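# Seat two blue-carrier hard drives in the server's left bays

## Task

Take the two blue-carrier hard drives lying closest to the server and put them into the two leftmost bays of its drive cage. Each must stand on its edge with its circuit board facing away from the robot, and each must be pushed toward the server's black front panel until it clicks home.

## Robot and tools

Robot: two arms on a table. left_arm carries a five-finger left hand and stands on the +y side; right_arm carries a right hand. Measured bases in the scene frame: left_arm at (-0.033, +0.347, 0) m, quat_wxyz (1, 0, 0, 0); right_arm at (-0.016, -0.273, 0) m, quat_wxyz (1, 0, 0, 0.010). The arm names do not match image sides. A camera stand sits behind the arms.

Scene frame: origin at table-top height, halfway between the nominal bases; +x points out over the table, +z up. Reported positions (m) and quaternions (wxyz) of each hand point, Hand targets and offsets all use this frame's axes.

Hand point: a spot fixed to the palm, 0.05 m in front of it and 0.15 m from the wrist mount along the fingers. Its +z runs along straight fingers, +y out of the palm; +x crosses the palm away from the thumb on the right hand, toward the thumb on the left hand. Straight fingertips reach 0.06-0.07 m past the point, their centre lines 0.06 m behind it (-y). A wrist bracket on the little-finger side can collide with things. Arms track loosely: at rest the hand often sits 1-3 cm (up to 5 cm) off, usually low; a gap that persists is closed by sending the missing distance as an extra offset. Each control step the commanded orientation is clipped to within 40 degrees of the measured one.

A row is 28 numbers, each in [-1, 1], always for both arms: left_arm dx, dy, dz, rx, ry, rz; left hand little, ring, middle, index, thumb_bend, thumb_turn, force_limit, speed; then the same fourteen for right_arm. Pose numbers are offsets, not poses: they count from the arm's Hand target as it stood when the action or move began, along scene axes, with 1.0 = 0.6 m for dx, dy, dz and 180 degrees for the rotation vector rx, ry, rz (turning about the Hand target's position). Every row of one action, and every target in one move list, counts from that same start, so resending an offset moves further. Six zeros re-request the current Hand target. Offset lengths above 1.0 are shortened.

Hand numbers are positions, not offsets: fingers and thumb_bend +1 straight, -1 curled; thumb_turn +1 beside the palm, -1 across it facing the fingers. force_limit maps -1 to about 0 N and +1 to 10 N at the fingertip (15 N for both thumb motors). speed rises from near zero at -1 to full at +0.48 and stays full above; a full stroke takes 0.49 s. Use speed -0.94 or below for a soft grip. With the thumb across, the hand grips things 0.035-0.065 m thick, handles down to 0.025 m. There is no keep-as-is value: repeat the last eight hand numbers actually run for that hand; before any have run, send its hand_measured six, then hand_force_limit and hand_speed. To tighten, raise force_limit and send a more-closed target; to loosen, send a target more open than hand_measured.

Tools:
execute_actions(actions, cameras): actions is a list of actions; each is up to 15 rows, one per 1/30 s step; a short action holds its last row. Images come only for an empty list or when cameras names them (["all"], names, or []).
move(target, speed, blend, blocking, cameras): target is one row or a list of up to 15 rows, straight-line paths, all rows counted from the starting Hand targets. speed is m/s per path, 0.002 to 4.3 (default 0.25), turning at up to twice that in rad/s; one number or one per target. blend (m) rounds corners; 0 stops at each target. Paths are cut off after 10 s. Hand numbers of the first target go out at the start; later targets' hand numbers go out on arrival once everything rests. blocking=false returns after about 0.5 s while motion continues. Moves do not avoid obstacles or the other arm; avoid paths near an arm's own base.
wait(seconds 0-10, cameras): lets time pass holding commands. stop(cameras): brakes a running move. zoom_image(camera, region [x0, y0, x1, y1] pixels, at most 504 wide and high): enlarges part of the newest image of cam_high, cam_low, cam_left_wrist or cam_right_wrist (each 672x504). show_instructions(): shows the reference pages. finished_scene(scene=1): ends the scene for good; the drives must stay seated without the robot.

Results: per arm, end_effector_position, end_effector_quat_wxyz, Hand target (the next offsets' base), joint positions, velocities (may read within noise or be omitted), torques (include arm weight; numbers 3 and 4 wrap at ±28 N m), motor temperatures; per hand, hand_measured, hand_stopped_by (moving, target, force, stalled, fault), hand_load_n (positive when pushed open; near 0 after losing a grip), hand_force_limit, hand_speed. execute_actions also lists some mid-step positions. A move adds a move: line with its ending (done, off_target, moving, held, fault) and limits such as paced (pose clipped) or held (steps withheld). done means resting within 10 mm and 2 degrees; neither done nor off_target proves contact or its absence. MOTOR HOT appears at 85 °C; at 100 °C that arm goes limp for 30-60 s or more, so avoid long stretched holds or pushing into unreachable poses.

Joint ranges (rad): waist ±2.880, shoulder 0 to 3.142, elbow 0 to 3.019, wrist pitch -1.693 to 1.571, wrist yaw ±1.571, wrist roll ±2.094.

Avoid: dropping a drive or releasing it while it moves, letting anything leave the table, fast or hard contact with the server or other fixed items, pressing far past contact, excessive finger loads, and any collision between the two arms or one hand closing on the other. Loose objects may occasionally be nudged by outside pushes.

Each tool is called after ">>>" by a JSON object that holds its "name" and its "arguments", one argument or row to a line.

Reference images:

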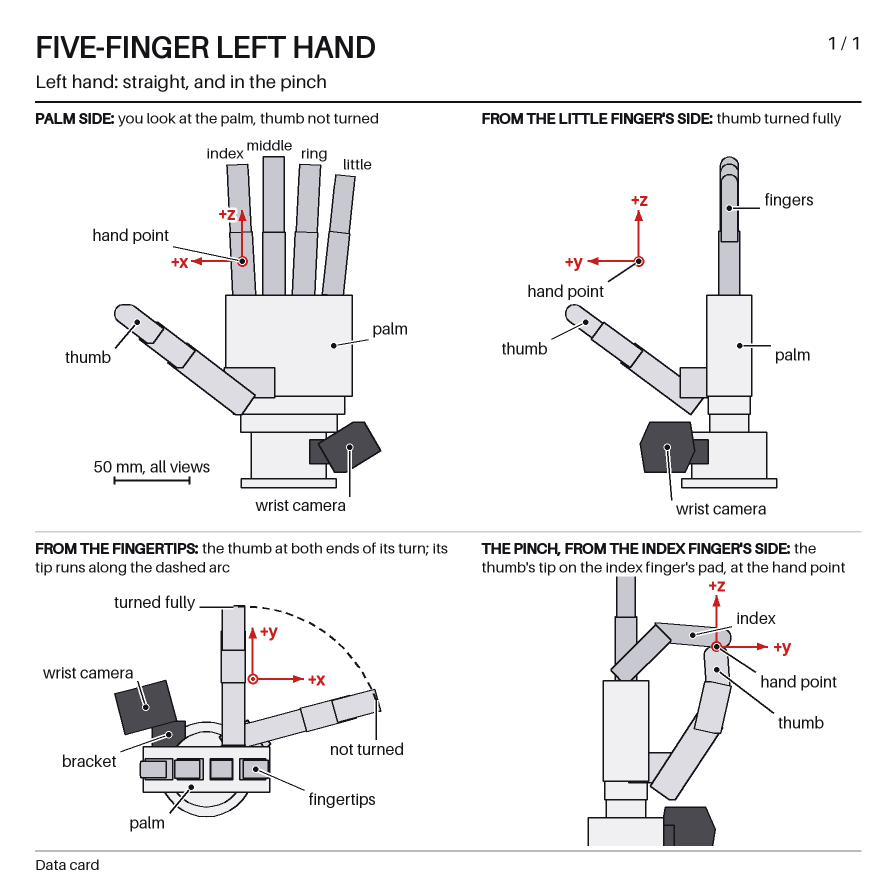

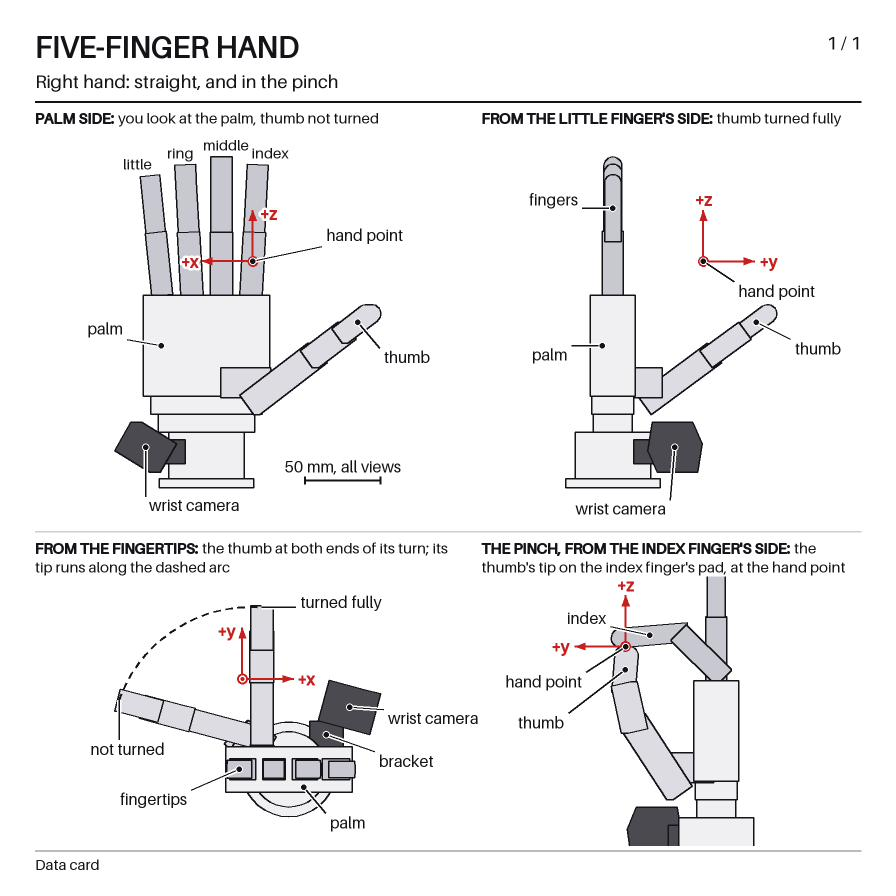

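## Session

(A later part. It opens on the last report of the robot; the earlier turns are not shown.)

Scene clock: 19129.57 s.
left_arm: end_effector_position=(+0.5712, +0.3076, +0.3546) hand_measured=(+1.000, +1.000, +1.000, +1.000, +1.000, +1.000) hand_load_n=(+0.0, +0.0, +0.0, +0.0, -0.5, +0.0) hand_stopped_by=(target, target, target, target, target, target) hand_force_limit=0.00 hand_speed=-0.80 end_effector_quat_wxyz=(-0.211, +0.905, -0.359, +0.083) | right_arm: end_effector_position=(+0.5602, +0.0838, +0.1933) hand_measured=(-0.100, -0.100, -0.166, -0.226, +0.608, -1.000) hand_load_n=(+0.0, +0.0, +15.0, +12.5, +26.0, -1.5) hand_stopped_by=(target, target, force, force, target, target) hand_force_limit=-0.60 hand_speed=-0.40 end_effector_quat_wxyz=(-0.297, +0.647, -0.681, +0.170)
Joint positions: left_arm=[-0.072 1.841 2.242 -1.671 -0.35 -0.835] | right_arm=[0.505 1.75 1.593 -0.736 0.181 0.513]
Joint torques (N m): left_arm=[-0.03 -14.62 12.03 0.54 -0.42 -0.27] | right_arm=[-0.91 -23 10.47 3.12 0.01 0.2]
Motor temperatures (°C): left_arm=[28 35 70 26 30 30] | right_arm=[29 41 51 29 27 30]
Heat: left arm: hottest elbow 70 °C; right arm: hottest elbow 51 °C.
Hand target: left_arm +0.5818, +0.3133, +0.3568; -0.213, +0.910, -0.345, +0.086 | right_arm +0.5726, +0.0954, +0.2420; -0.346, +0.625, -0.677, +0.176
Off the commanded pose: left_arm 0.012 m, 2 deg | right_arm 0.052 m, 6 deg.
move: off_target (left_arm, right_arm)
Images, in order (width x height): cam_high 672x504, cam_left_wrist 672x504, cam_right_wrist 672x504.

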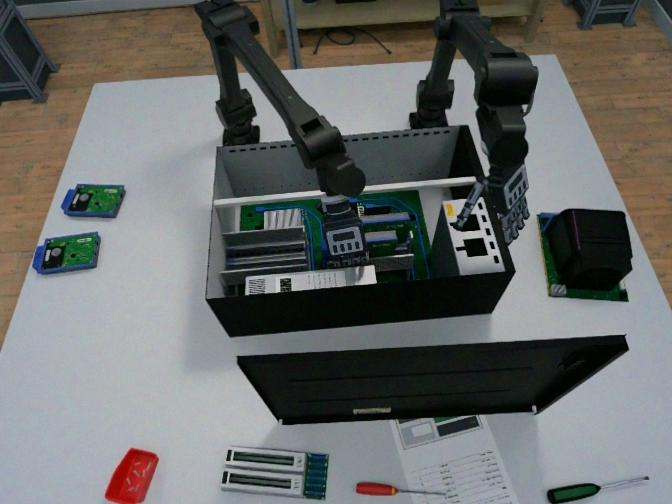

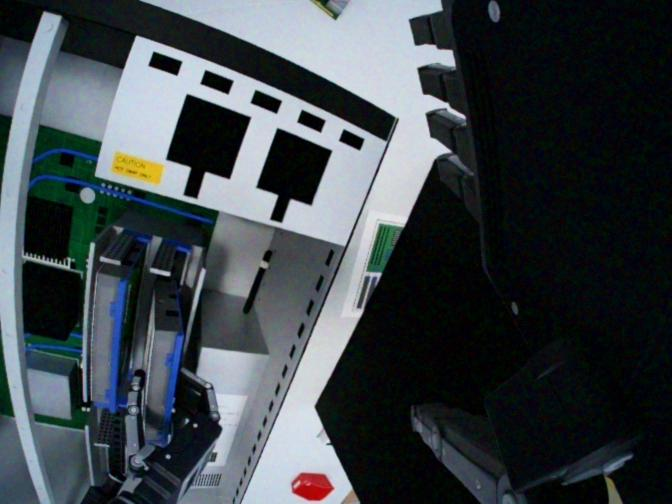

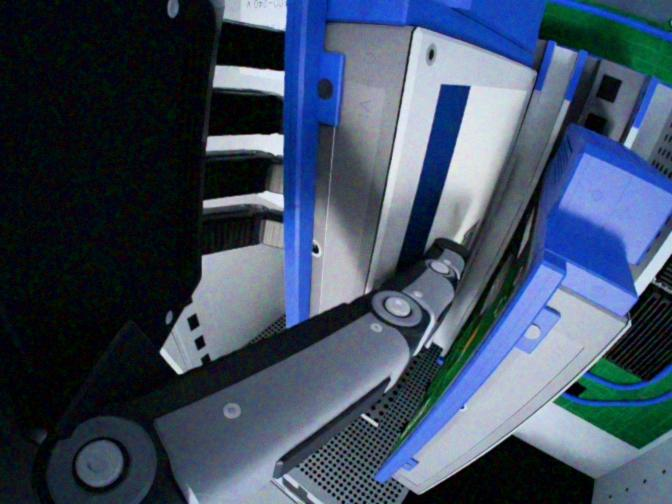

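>>> {"name": "move", "arguments": {
  "target": [0,0,0,0,0,0,1,1,1,1,1,1,0,-0.8,0.006,0.0,-0.008,0.0,0,-0.008,-0.1,-0.1,-0.65,-0.6,0.6,-1,-0.6,-0.4],
  "speed": 0.03,
  "cameras": ["cam_left_wrist","cam_high","cam_right_wrist"]
}}

>>> {"name": "zoom_image", "arguments": {
  "camera": "cam_left_wrist",
  "region": [130, 250, 220, 340]
}}

>>> {"name": "zoom_image", "arguments": {
  "camera": "cam_right_wrist",
  "region": [460, 40, 620, 200]
}}

Scene clock: 19152.37 s.
left_arm: end_effector_position=(+0.5712, +0.3076, +0.3546) hand_measured=(+1.000, +1.000, +1.000, +1.000, +1.000, +1.000) hand_load_n=(+0.0, +0.0, +0.0, +0.5, +0.0, +0.0) hand_stopped_by=(target, target, target, target, target, target) hand_force_limit=0.00 hand_speed=-0.80 end_effector_quat_wxyz=(-0.211, +0.905, -0.359, +0.083) | right_arm: end_effector_position=(+0.5633, +0.0823, +0.1941) hand_measured=(-0.100, -0.100, -0.166, -0.226, +0.608, -1.000) hand_load_n=(+0.0, +0.0, +15.0, +12.5, +26.0, -1.0) hand_stopped_by=(target, target, force, force, target, target) hand_force_limit=-0.60 hand_speed=-0.40 end_effector_quat_wxyz=(+0.298, -0.640, +0.687, -0.175)
Joint positions: left_arm=[-0.072 1.841 2.242 -1.671 -0.35 -0.835] | right_arm=[0.505 1.75 1.593 -0.731 0.197 0.526]
Joint torques (N m): left_arm=[-0.09 -14.68 12 0.51 -0.43 -0.27] | right_arm=[-0.73 -22.24 10.51 3.19 0.12 0.27]
Motor temperatures (°C): left_arm=[28 35 70 26 30 30] | right_arm=[29 41 52 29 27 30]
Heat: left arm: hottest elbow 70 °C; right arm: hottest elbow 52 °C.
Hand target: left_arm +0.5818, +0.3133, +0.3568; -0.213, +0.910, -0.345, +0.086 | right_arm +0.5762, +0.0954, +0.2372; -0.344, +0.617, -0.685, +0.180
Off the commanded pose: left_arm 0.012 m, 2 deg | right_arm 0.047 m, 6 deg.
move: off_target (left_arm, right_arm)
Images, in order (width x height): cam_high 672x504, cam_left_wrist 672x504, cam_right_wrist 672x504.

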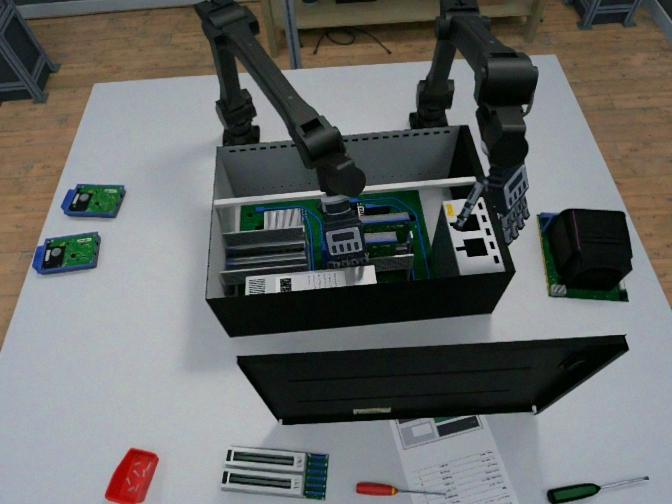

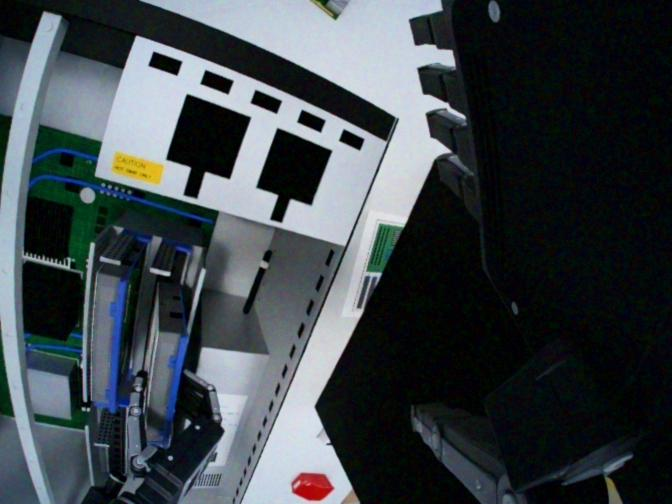

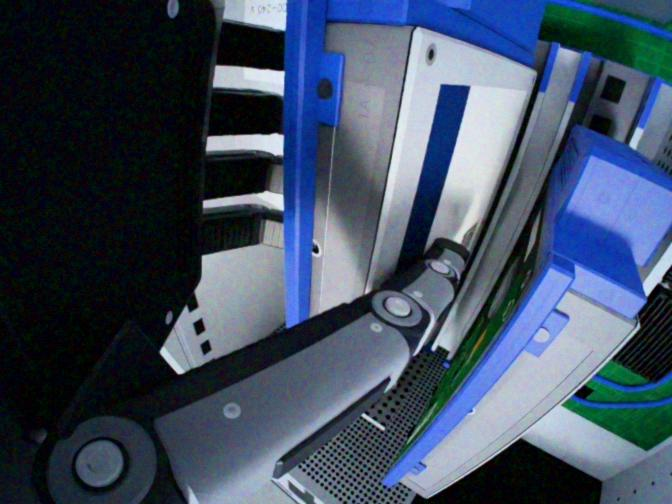

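Scaled by 5.600 from the camera's 672x504 image, which has a finer 960x720 frame.

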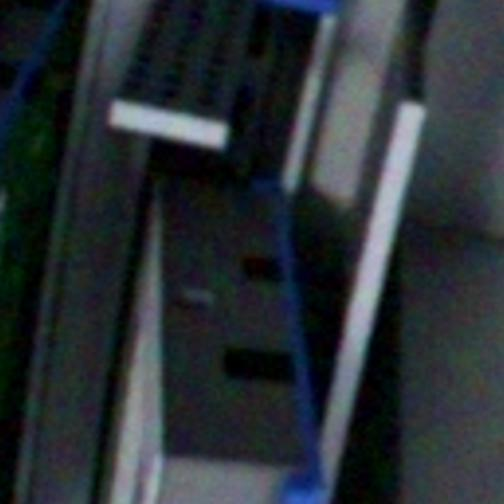

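Scaled by 3.150 from the camera's 672x504 image, which has a finer 960x720 frame.

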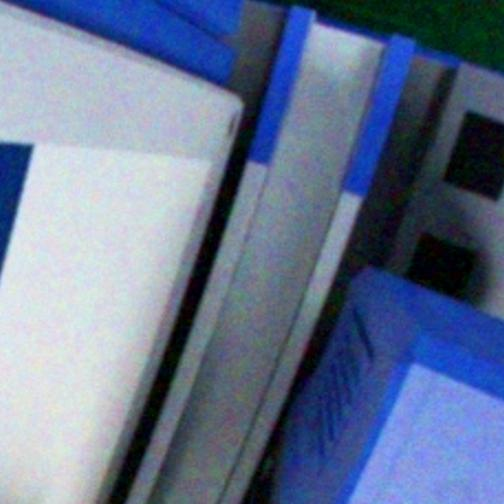

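>>> {"name": "move", "arguments": {
  "target": [0,0,0,0,0,0,1,1,1,1,1,1,0,-0.8,-0.003,0.0,-0.015,0.0,0,0,-0.1,-0.1,-0.65,-0.6,0.6,-1,-0.6,-0.4],
  "speed": 0.03,
  "cameras": ["cam_left_wrist","cam_high","cam_right_wrist"]
}}

>>> {"name": "zoom_image", "arguments": {
  "camera": "cam_left_wrist",
  "region": [130, 250, 220, 340]
}}

>>> {"name": "zoom_image", "arguments": {
  "camera": "cam_right_wrist",
  "region": [460, 40, 620, 200]
}}

Scene clock: 19169.67 s.
left_arm: end_effector_position=(+0.5712, +0.3076, +0.3546) hand_measured=(+1.000, +1.000, +1.000, +1.000, +1.000, +1.000) hand_load_n=(+0.0, -0.5, +0.0, +0.0, +0.0, +0.0) hand_stopped_by=(target, target, target, target, target, target) hand_force_limit=0.00 hand_speed=-0.80 end_effector_quat_wxyz=(-0.211, +0.905, -0.359, +0.083) | right_arm: end_effector_position=(+0.5638, +0.0828, +0.1905) hand_measured=(-0.100, -0.100, -0.166, -0.226, +0.608, -1.000) hand_load_n=(+0.0, +0.0, +15.5, +12.0, +25.5, -3.0) hand_stopped_by=(target, target, force, force, target, target) hand_force_limit=-0.60 hand_speed=-0.40 end_effector_quat_wxyz=(+0.301, -0.638, +0.687, -0.175)
Joint positions: left_arm=[-0.072 1.841 2.242 -1.671 -0.35 -0.835] | right_arm=[0.505 1.75 1.581 -0.714 0.197 0.529]
Joint torques (N m): left_arm=[-0.03 -14.68 11.99 0.54 -0.43 -0.27] | right_arm=[-0.62 -22.24 9.65 3.47 0.17 0.26]
Motor temperatures (°C): left_arm=[28 35 70 26 30 30] | right_arm=[29 40 52 29 27 30]
Heat: left arm: hottest elbow 70 °C; right arm: hottest elbow 52 °C.
Hand target: left_arm +0.5818, +0.3133, +0.3568; -0.213, +0.910, -0.345, +0.086 | right_arm +0.5744, +0.0954, +0.2282; -0.344, +0.617, -0.685, +0.180
Off the commanded pose: left_arm 0.012 m, 2 deg | right_arm 0.041 m, 6 deg.
move: off_target (left_arm, right_arm)
Images, in order (width x height): cam_high 672x504, cam_left_wrist 672x504, cam_right_wrist 672x504.

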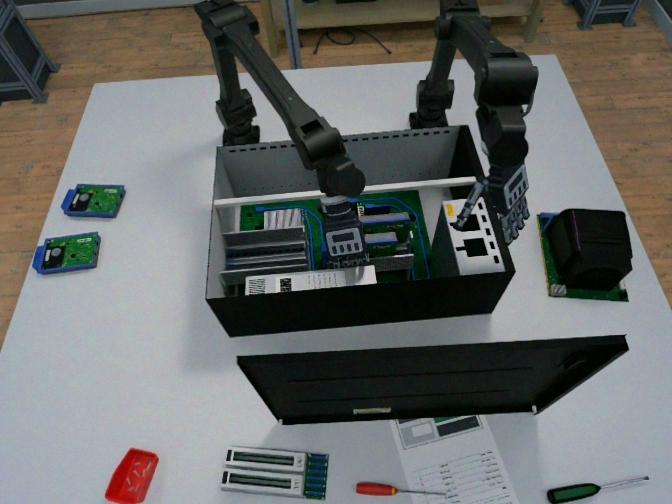

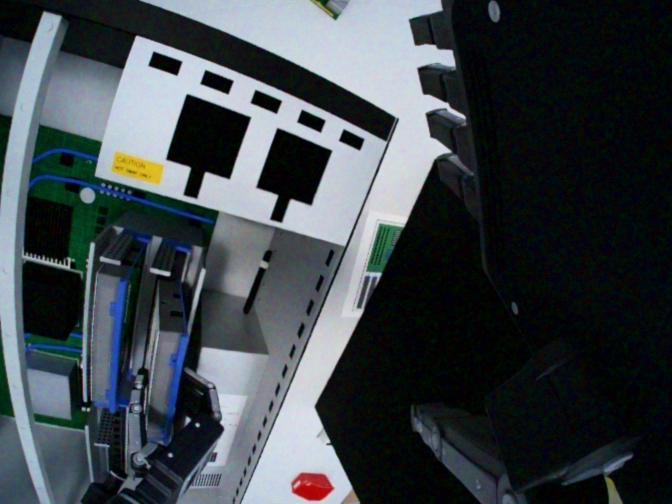

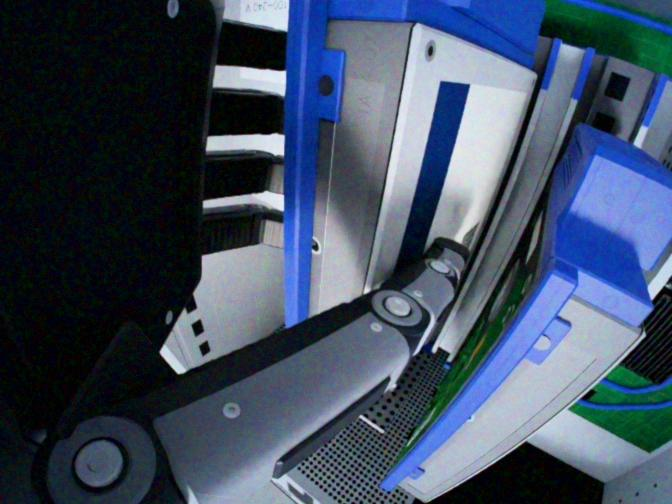

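Scaled by 5.600 from the camera's 672x504 image, which has a finer 960x720 frame.

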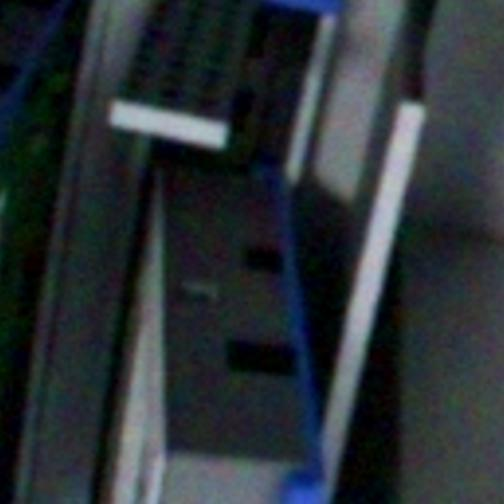

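Scaled by 3.150 from the camera's 672x504 image, which has a finer 960x720 frame.

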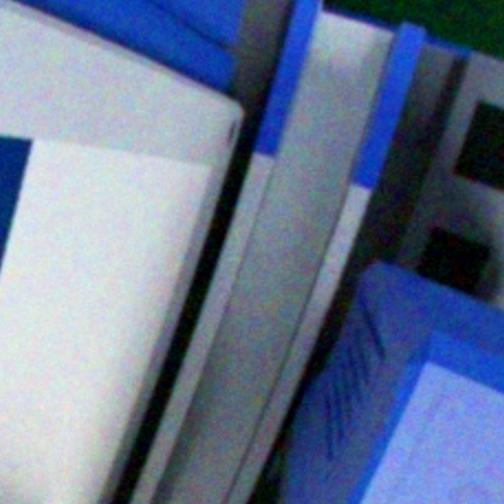

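>>> {"name": "move", "arguments": {
  "target": [0,0,0,0,0,0,1,1,1,1,1,1,0,-0.8,-0.007,0.0,0.0,0.0,0,0,-0.1,-0.1,-0.65,-0.6,0.6,-1,-0.6,-0.4],
  "speed": 0.03,
  "cameras": ["cam_left_wrist","cam_right_wrist"]
}}

>>> {"name": "zoom_image", "arguments": {
  "camera": "cam_left_wrist",
  "region": [130, 250, 220, 340]
}}

>>> {"name": "zoom_image", "arguments": {
  "camera": "cam_right_wrist",
  "region": [460, 40, 620, 200]
}}

Scene clock: 19185.40 s.
left_arm: end_effector_position=(+0.5712, +0.3076, +0.3546) hand_measured=(+1.000, +1.000, +1.000, +1.000, +1.000, +1.000) hand_load_n=(+0.0, +0.0, -0.5, +0.0, +0.0, +0.0) hand_stopped_by=(target, target, target, target, target, target) hand_force_limit=0.00 hand_speed=-0.80 end_effector_quat_wxyz=(-0.211, +0.905, -0.359, +0.083) | right_arm: end_effector_position=(+0.5635, +0.0831, +0.1894) hand_measured=(-0.100, -0.100, -0.166, -0.226, +0.608, -1.000) hand_load_n=(+0.0, +0.0, +15.5, +11.5, +25.0, -3.5) hand_stopped_by=(target, target, force, force, target, target) hand_force_limit=-0.60 hand_speed=-0.40 end_effector_quat_wxyz=(+0.302, -0.637, +0.688, -0.176)
Joint positions: left_arm=[-0.072 1.841 2.242 -1.671 -0.35 -0.835] | right_arm=[0.506 1.749 1.576 -0.708 0.198 0.531]
Joint torques (N m): left_arm=[-0.09 -14.62 12 0.53 -0.43 -0.27] | right_arm=[-0.26 -22.89 9.14 3.32 0.24 0.26]
Motor temperatures (°C): left_arm=[28 35 70 26 30 30] | right_arm=[29 40 52 29 27 30]
Heat: left arm: hottest elbow 70 °C; right arm: hottest elbow 52 °C.
Hand target: left_arm +0.5818, +0.3133, +0.3568; -0.213, +0.910, -0.345, +0.086 | right_arm +0.5702, +0.0956, +0.2282; -0.344, +0.617, -0.685, +0.180
Off the commanded pose: left_arm 0.012 m, 2 deg | right_arm 0.041 m, 5 deg.
move: off_target (left_arm, right_arm)
Images, in order (width x height): cam_left_wrist 672x504, cam_right_wrist 672x504.

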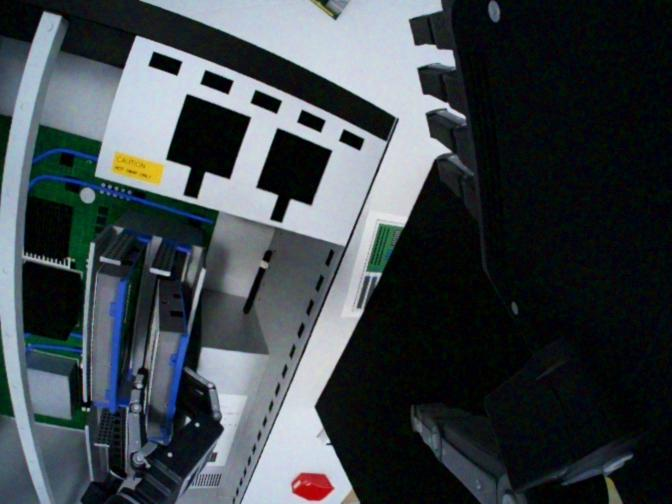

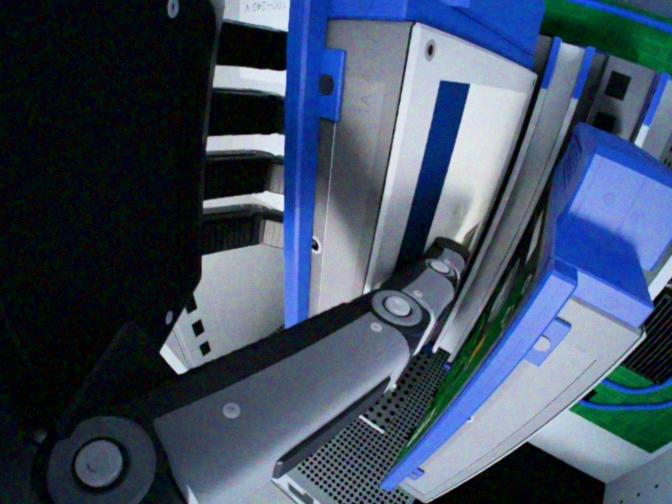

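Scaled by 5.600 from the camera's 672x504 image, which has a finer 960x720 frame.

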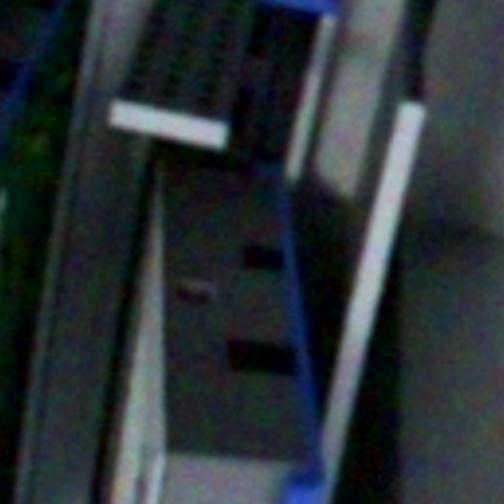

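Scaled by 3.150 from the camera's 672x504 image, which has a finer 960x720 frame.

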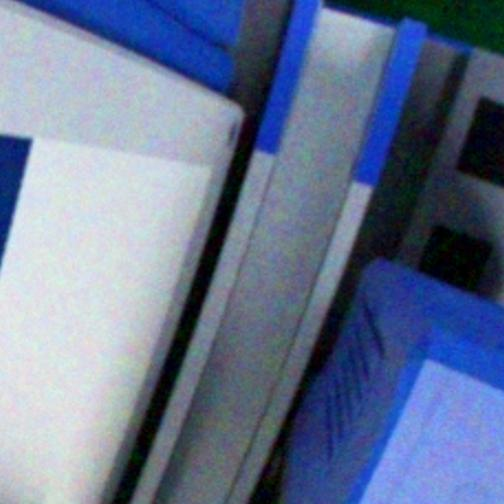

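>>> {"name": "move", "arguments": {
  "target": [0,0,0,0,0,0,1,1,1,1,1,1,0,-0.8,-0.006,0.0,0.012,0.0,0,0.003,-0.1,-0.1,-0.65,-0.6,0.6,-1,-0.6,-0.4],
  "speed": 0.03,
  "cameras": ["cam_left_wrist","cam_right_wrist"]
}}

>>> {"name": "zoom_image", "arguments": {
  "camera": "cam_left_wrist",
  "region": [130, 250, 220, 340]
}}

>>> {"name": "zoom_image", "arguments": {
  "camera": "cam_right_wrist",
  "region": [460, 40, 620, 200]
}}

Scene clock: 19215.80 s.
left_arm: end_effector_position=(+0.5712, +0.3076, +0.3546) hand_measured=(+1.000, +1.000, +1.000, +1.000, +1.000, +1.000) hand_load_n=(+0.0, +0.0, +0.0, +0.0, +0.0, -0.5) hand_stopped_by=(target, target, target, target, target, target) hand_force_limit=0.00 hand_speed=-0.80 end_effector_quat_wxyz=(-0.211, +0.905, -0.359, +0.083) | right_arm: end_effector_position=(+0.5631, +0.0832, +0.1900) hand_measured=(-0.100, -0.100, -0.166, -0.226, +0.608, -1.000) hand_load_n=(+0.0, +0.0, +15.5, +11.5, +25.5, -3.0) hand_stopped_by=(target, target, force, force, target, target) hand_force_limit=-0.60 hand_speed=-0.40 end_effector_quat_wxyz=(+0.302, -0.636, +0.688, -0.176)
Joint positions: left_arm=[-0.072 1.841 2.242 -1.671 -0.35 -0.835] | right_arm=[0.506 1.747 1.574 -0.707 0.198 0.532]
Joint torques (N m): left_arm=[0.03 -14.68 12 0.54 -0.43 -0.27] | right_arm=[-0.21 -23.53 9.55 2.69 0.02 0.19]
Motor temperatures (°C): left_arm=[28 35 70 26 30 30] | right_arm=[29 42 50 29 27 30]
Heat: left arm: hottest elbow 70 °C; right arm: hottest elbow 50 °C.
Hand target: left_arm +0.5818, +0.3133, +0.3568; -0.213, +0.910, -0.345, +0.086 | right_arm +0.5666, +0.0955, +0.2356; -0.345, +0.620, -0.682, +0.179
Off the commanded pose: left_arm 0.012 m, 2 deg | right_arm 0.047 m, 5 deg.
move: off_target (left_arm, right_arm)
Images, in order (width x height): cam_left_wrist 672x504, cam_right_wrist 672x504.

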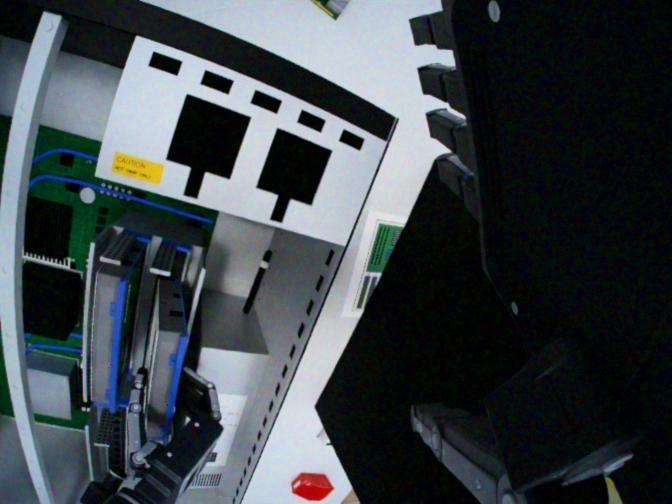

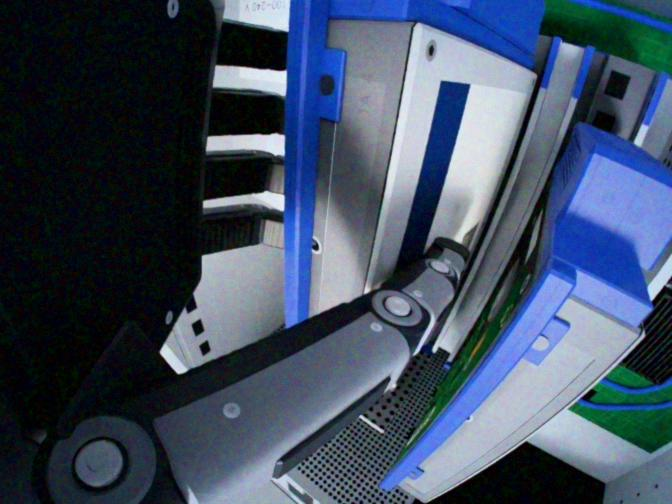

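Scaled by 5.600 from the camera's 672x504 image, which has a finer 960x720 frame.

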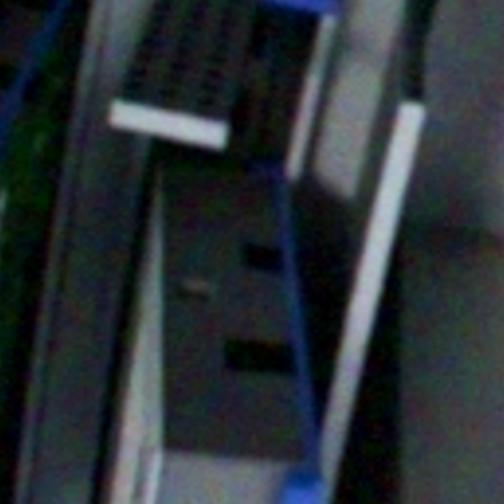

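Scaled by 3.150 from the camera's 672x504 image, which has a finer 960x720 frame.

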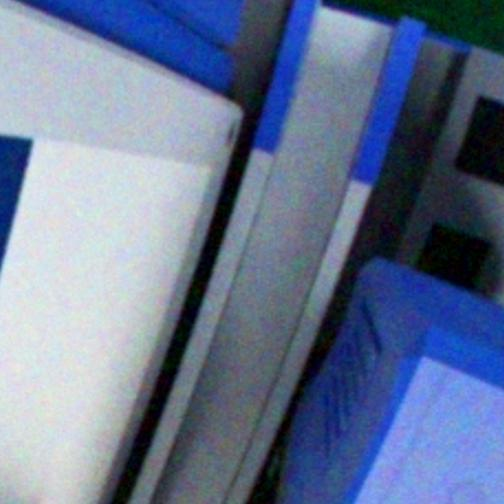

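>>> {"name": "move", "arguments": {
  "target": [0,0,0,0,0,0,1,1,1,1,1,1,0,-0.8,-0.008,0.0,0.015,0.0,0,0.0,-0.1,-0.1,-0.65,-0.6,0.6,-1,-0.6,-0.4],
  "speed": 0.03,
  "cameras": ["cam_left_wrist","cam_right_wrist"]
}}

>>> {"name": "zoom_image", "arguments": {
  "camera": "cam_left_wrist",
  "region": [130, 250, 220, 340]
}}

>>> {"name": "zoom_image", "arguments": {
  "camera": "cam_right_wrist",
  "region": [460, 40, 620, 200]
}}

Scene clock: 19225.83 s.
left_arm: end_effector_position=(+0.5712, +0.3076, +0.3546) hand_measured=(+1.000, +1.000, +1.000, +1.000, +1.000, +1.000) hand_load_n=(+0.0, +0.0, +0.0, +0.0, +0.0, +0.0) hand_stopped_by=(target, target, target, target, target, target) hand_force_limit=0.00 hand_speed=-0.80 end_effector_quat_wxyz=(-0.211, +0.905, -0.359, +0.083) | right_arm: end_effector_position=(+0.5618, +0.0851, +0.1901) hand_measured=(-0.100, -0.100, -0.166, -0.226, +0.608, -1.000) hand_load_n=(+0.0, +0.0, +14.5, +12.0, +26.0, -2.0) hand_stopped_by=(target, target, force, force, target, target) hand_force_limit=-0.60 hand_speed=-0.40 end_effector_quat_wxyz=(+0.302, -0.637, +0.687, -0.176)
Joint positions: left_arm=[-0.072 1.841 2.242 -1.671 -0.35 -0.835] | right_arm=[0.511 1.747 1.574 -0.708 0.201 0.532]
Joint torques (N m): left_arm=[0.03 -14.62 12 0.55 -0.42 -0.26] | right_arm=[-0.26 -24.59 9.95 1.85 0.03 0.22]
Motor temperatures (°C): left_arm=[28 35 70 26 30 30] | right_arm=[29 41 50 29 27 30]
Heat: left arm: hottest elbow 70 °C; right arm: hottest elbow 50 °C.
Hand target: left_arm +0.5818, +0.3133, +0.3568; -0.213, +0.910, -0.345, +0.086 | right_arm +0.5618, +0.0954, +0.2445; -0.344, +0.620, -0.682, +0.179
Off the commanded pose: left_arm 0.012 m, 2 deg | right_arm 0.056 m, 5 deg.
move: off_target (left_arm, right_arm)
Images, in order (width x height): cam_left_wrist 672x504, cam_right_wrist 672x504.

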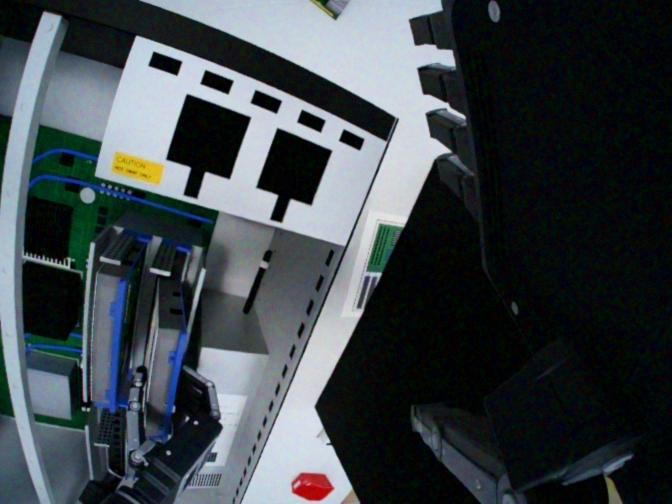

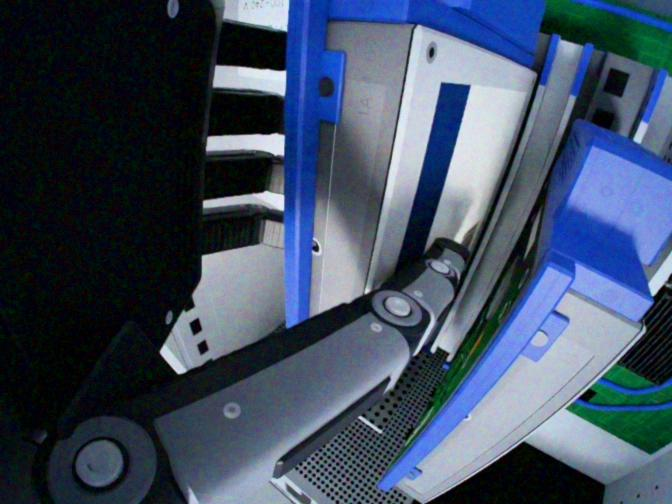

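Scaled by 5.600 from the camera's 672x504 image, which has a finer 960x720 frame.

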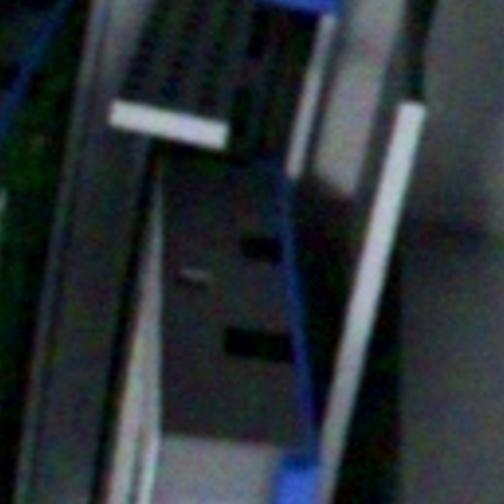

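Scaled by 3.150 from the camera's 672x504 image, which has a finer 960x720 frame.

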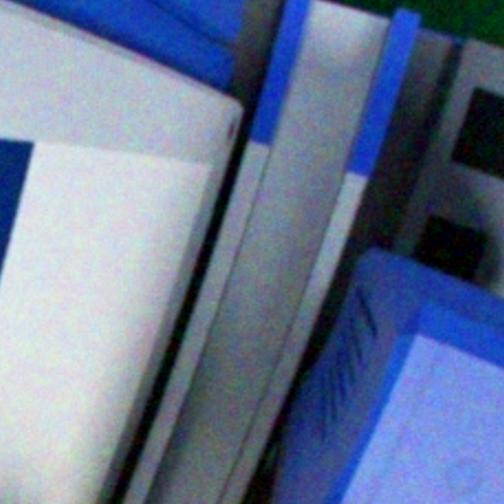

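>>> {"name": "move", "arguments": {
  "target": [0,0,0,0,0,0,1,1,1,1,1,1,0,-0.8,0.006,-0.003,0.01,0.0,0.012,0.0,-0.1,-0.1,-0.65,-0.6,0.6,-1,-0.6,-0.4],
  "speed": 0.03,
  "cameras": ["cam_left_wrist","cam_right_wrist"]
}}

>>> {"name": "zoom_image", "arguments": {
  "camera": "cam_left_wrist",
  "region": [130, 250, 220, 340]
}}

>>> {"name": "zoom_image", "arguments": {
  "camera": "cam_right_wrist",
  "region": [460, 40, 620, 200]
}}

Scene clock: 19264.03 s.
left_arm: end_effector_position=(+0.5712, +0.3076, +0.3546) hand_measured=(+1.000, +1.000, +1.000, +1.000, +1.000, +1.000) hand_load_n=(+0.0, +0.0, +0.0, +0.0, +0.0, +0.0) hand_stopped_by=(target, target, target, target, target, target) hand_force_limit=0.00 hand_speed=-0.80 end_effector_quat_wxyz=(-0.211, +0.905, -0.359, +0.083) | right_arm: end_effector_position=(+0.5488, +0.0826, +0.1889) hand_measured=(-0.100, -0.100, -0.166, -0.226, +0.608, -1.000) hand_load_n=(+0.0, +0.0, +14.5, +11.0, +26.5, -2.0) hand_stopped_by=(target, target, force, force, target, target) hand_force_limit=-0.60 hand_speed=-0.40 end_effector_quat_wxyz=(+0.282, -0.643, +0.694, -0.160)
Joint positions: left_arm=[-0.072 1.841 2.242 -1.671 -0.35 -0.835] | right_arm=[0.511 1.743 1.583 -0.772 0.182 0.547]
Joint torques (N m): left_arm=[0.03 -14.68 12 0.53 -0.42 -0.27] | right_arm=[-1.26 -22.65 13.14 1.61 -0.05 0.11]
Motor temperatures (°C): left_arm=[28 35 70 26 30 30] | right_arm=[29 39 50 29 27 30]
Heat: left arm: hottest elbow 70 °C; right arm: hottest elbow 50 °C.
Hand target: left_arm +0.5818, +0.3133, +0.3568; -0.213, +0.910, -0.345, +0.086 | right_arm +0.5654, +0.0936, +0.2505; -0.332, +0.623, -0.688, +0.167
Off the commanded pose: left_arm 0.012 m, 2 deg | right_arm 0.065 m, 6 deg.
move: off_target (left_arm, right_arm)
Images, in order (width x height): cam_left_wrist 672x504, cam_right_wrist 672x504.

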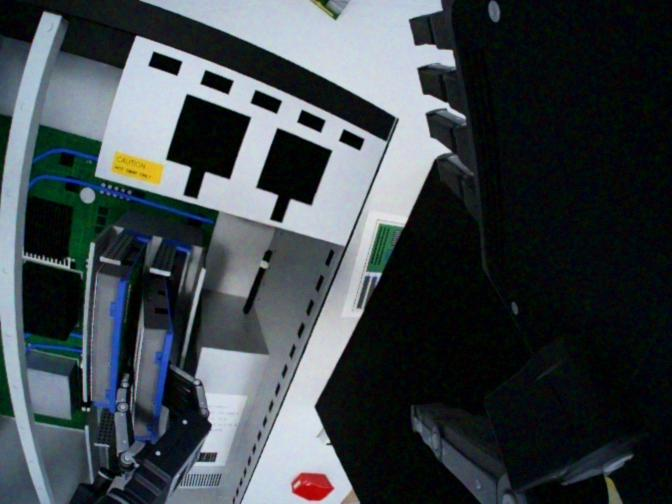

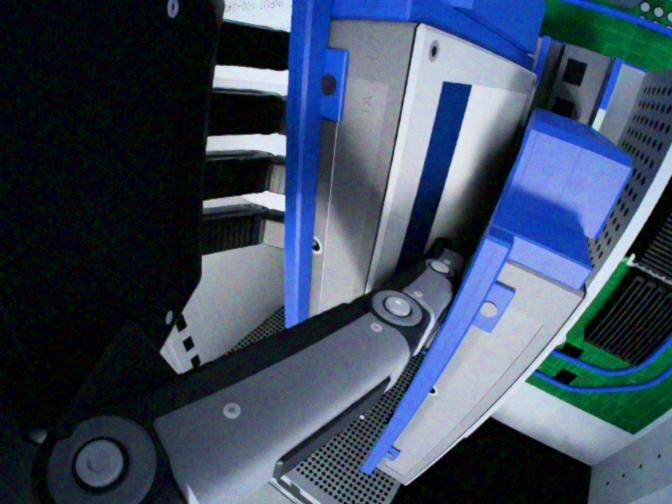

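Scaled by 5.600 from the camera's 672x504 image, which has a finer 960x720 frame.

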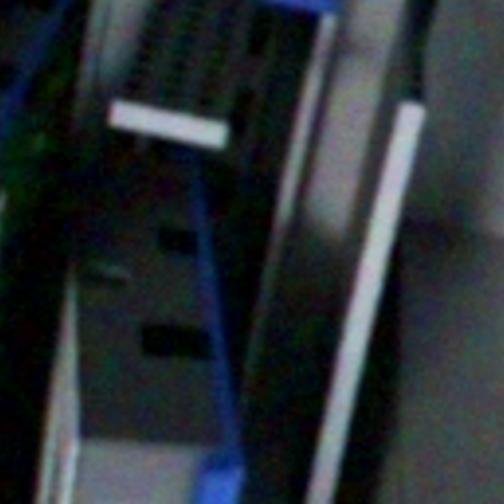

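Scaled by 3.150 from the camera's 672x504 image, which has a finer 960x720 frame.

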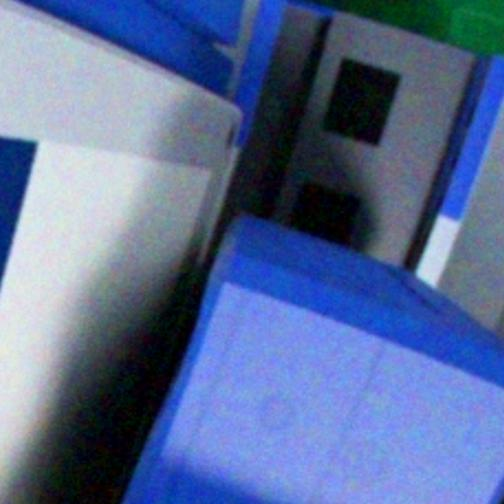

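>>> {"name": "move", "arguments": {
  "target": [0,0,0,0,0,0,1,1,1,1,1,1,0,-0.8,0.022,0.0,0.045,0.0,-0.005,0.0,-0.1,-0.1,-0.65,-0.6,0.6,-1,-0.6,-0.4],
  "speed": 0.05,
  "cameras": ["cam_left_wrist","cam_right_wrist"]
}}

Scene clock: 19284.87 s.
left_arm: end_effector_position=(+0.5712, +0.3076, +0.3546) hand_measured=(+1.000, +1.000, +1.000, +1.000, +1.000, +1.000) hand_load_n=(+0.0, +0.0, +0.0, +0.0, +0.0, +0.0) hand_stopped_by=(target, target, target, target, target, target) hand_force_limit=0.00 hand_speed=-0.80 end_effector_quat_wxyz=(-0.211, +0.905, -0.359, +0.083) | right_arm: end_effector_position=(+0.5553, +0.0857, +0.2206) hand_measured=(-0.100, -0.100, -0.166, -0.226, +0.608, -1.000) hand_load_n=(+0.0, +0.0, +14.5, +12.5, +26.0, -1.5) hand_stopped_by=(target, target, force, force, target, target) hand_force_limit=-0.60 hand_speed=-0.40 end_effector_quat_wxyz=(+0.289, -0.641, +0.692, -0.162)
Joint positions: left_arm=[-0.072 1.841 2.242 -1.671 -0.35 -0.835] | right_arm=[0.51 1.744 1.662 -0.836 0.182 0.545]
Joint torques (N m): left_arm=[0.03 -14.62 12 0.55 -0.43 -0.27] | right_arm=[-1.96 -21.01 14.13 2.02 -0.03 -0.01]
Motor temperatures (°C): left_arm=[28 35 70 26 30 30] | right_arm=[29 39 50 29 27 30]
Heat: left arm: hottest elbow 70 °C; right arm: hottest elbow 50 °C.
Hand target: left_arm +0.5818, +0.3133, +0.3568; -0.213, +0.910, -0.345, +0.086 | right_arm +0.5786, +0.0937, +0.2776; -0.337, +0.622, -0.686, +0.172
Off the commanded pose: left_arm 0.012 m, 2 deg | right_arm 0.062 m, 6 deg.
move: off_target (left_arm, right_arm)
Images, in order (width x height): cam_left_wrist 672x504, cam_right_wrist 672x504.

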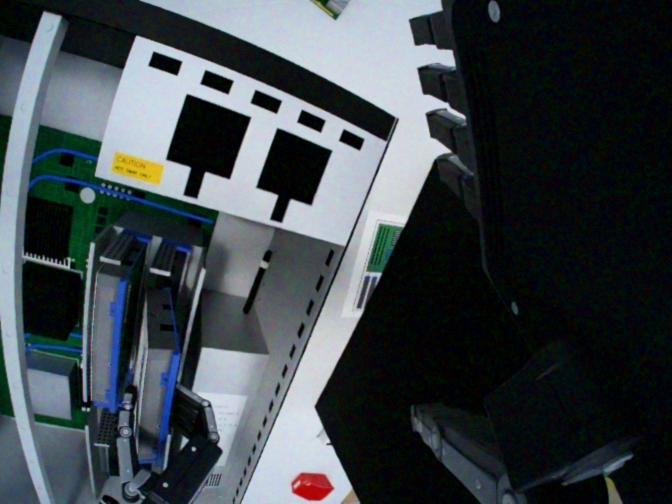

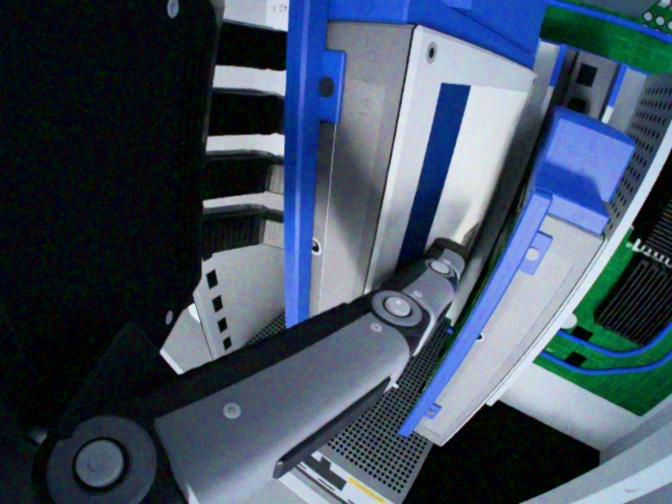

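>>> {"name": "move", "arguments": {
  "target": [0,0,0,0,0,0,1,1,1,1,1,1,0,-0.8,-0.012,-0.003,-0.055,0.0,0.0,0.0,-0.1,-0.1,-0.65,-0.6,0.6,-1,-0.6,-0.4],
  "speed": 0.03,
  "cameras": ["cam_left_wrist","cam_right_wrist"]
}}

>>> {"name": "zoom_image", "arguments": {
  "camera": "cam_left_wrist",
  "region": [130, 250, 220, 340]
}}

>>> {"name": "zoom_image", "arguments": {
  "camera": "cam_right_wrist",
  "region": [460, 40, 620, 200]
}}

Scene clock: 19309.13 s.
left_arm: end_effector_position=(+0.5712, +0.3076, +0.3546) hand_measured=(+1.000, +1.000, +1.000, +1.000, +1.000, +1.000) hand_load_n=(+0.0, +0.0, +0.0, +0.0, +0.0, +0.0) hand_stopped_by=(target, target, target, target, target, target) hand_force_limit=0.00 hand_speed=-0.80 end_effector_quat_wxyz=(-0.211, +0.905, -0.359, +0.083) | right_arm: end_effector_position=(+0.5581, +0.0873, +0.2068) hand_measured=(-0.100, -0.100, -0.166, -0.226, +0.608, -1.000) hand_load_n=(+0.0, +0.0, +14.5, +12.5, +26.0, -1.5) hand_stopped_by=(target, target, force, force, target, target) hand_force_limit=-0.60 hand_speed=-0.40 end_effector_quat_wxyz=(+0.298, -0.638, +0.691, -0.164)
Joint positions: left_arm=[-0.072 1.841 2.242 -1.671 -0.35 -0.835] | right_arm=[0.51 1.744 1.619 -0.773 0.182 0.545]
Joint torques (N m): left_arm=[-0.09 -14.68 11.99 0.5 -0.43 -0.26] | right_arm=[-1.67 -22.07 10.03 3.12 0.06 0.02]
Motor temperatures (°C): left_arm=[28 35 70 26 30 30] | right_arm=[29 41 50 29 27 30]
Heat: left arm: hottest elbow 70 °C; right arm: hottest elbow 50 °C.
Hand target: left_arm +0.5818, +0.3133, +0.3568; -0.213, +0.910, -0.345, +0.086 | right_arm +0.5714, +0.0919, +0.2445; -0.337, +0.622, -0.686, +0.172
Off the commanded pose: left_arm 0.012 m, 2 deg | right_arm 0.040 m, 5 deg.
move: off_target (left_arm, right_arm)
Images, in order (width x height): cam_left_wrist 672x504, cam_right_wrist 672x504.

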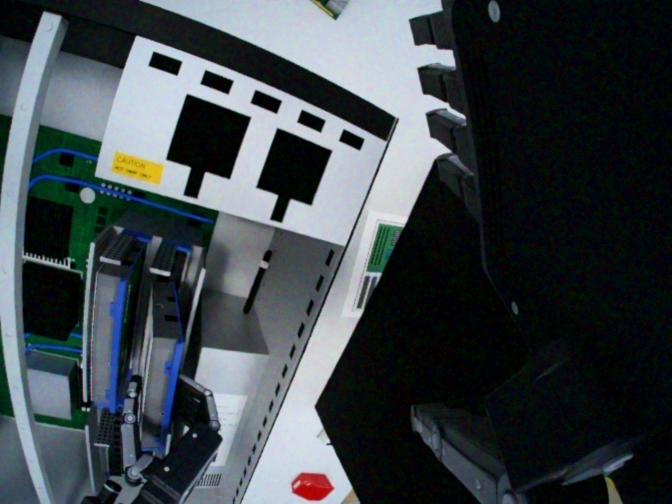

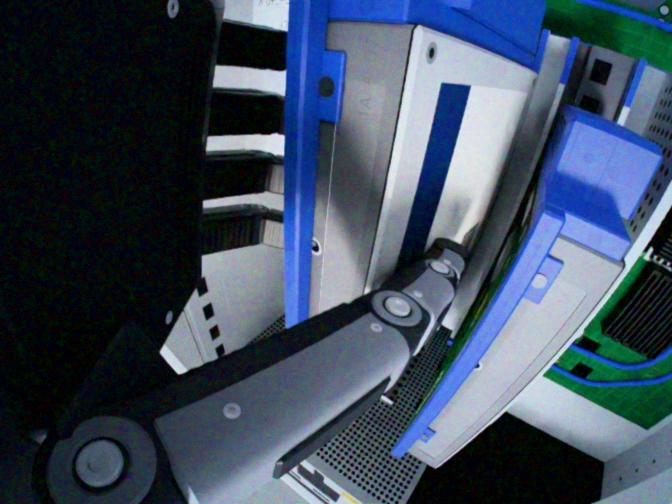

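Scaled by 5.600 from the camera's 672x504 image, which has a finer 960x720 frame.

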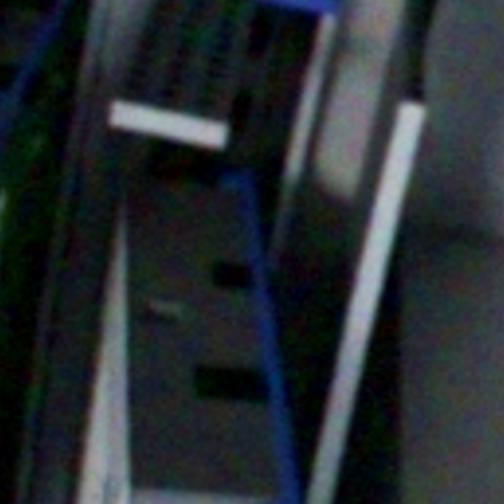

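Scaled by 3.150 from the camera's 672x504 image, which has a finer 960x720 frame.

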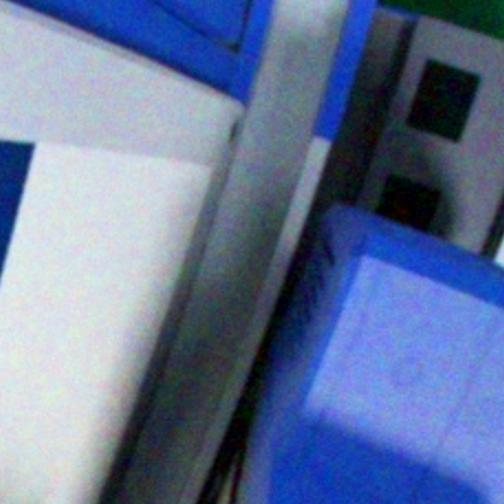

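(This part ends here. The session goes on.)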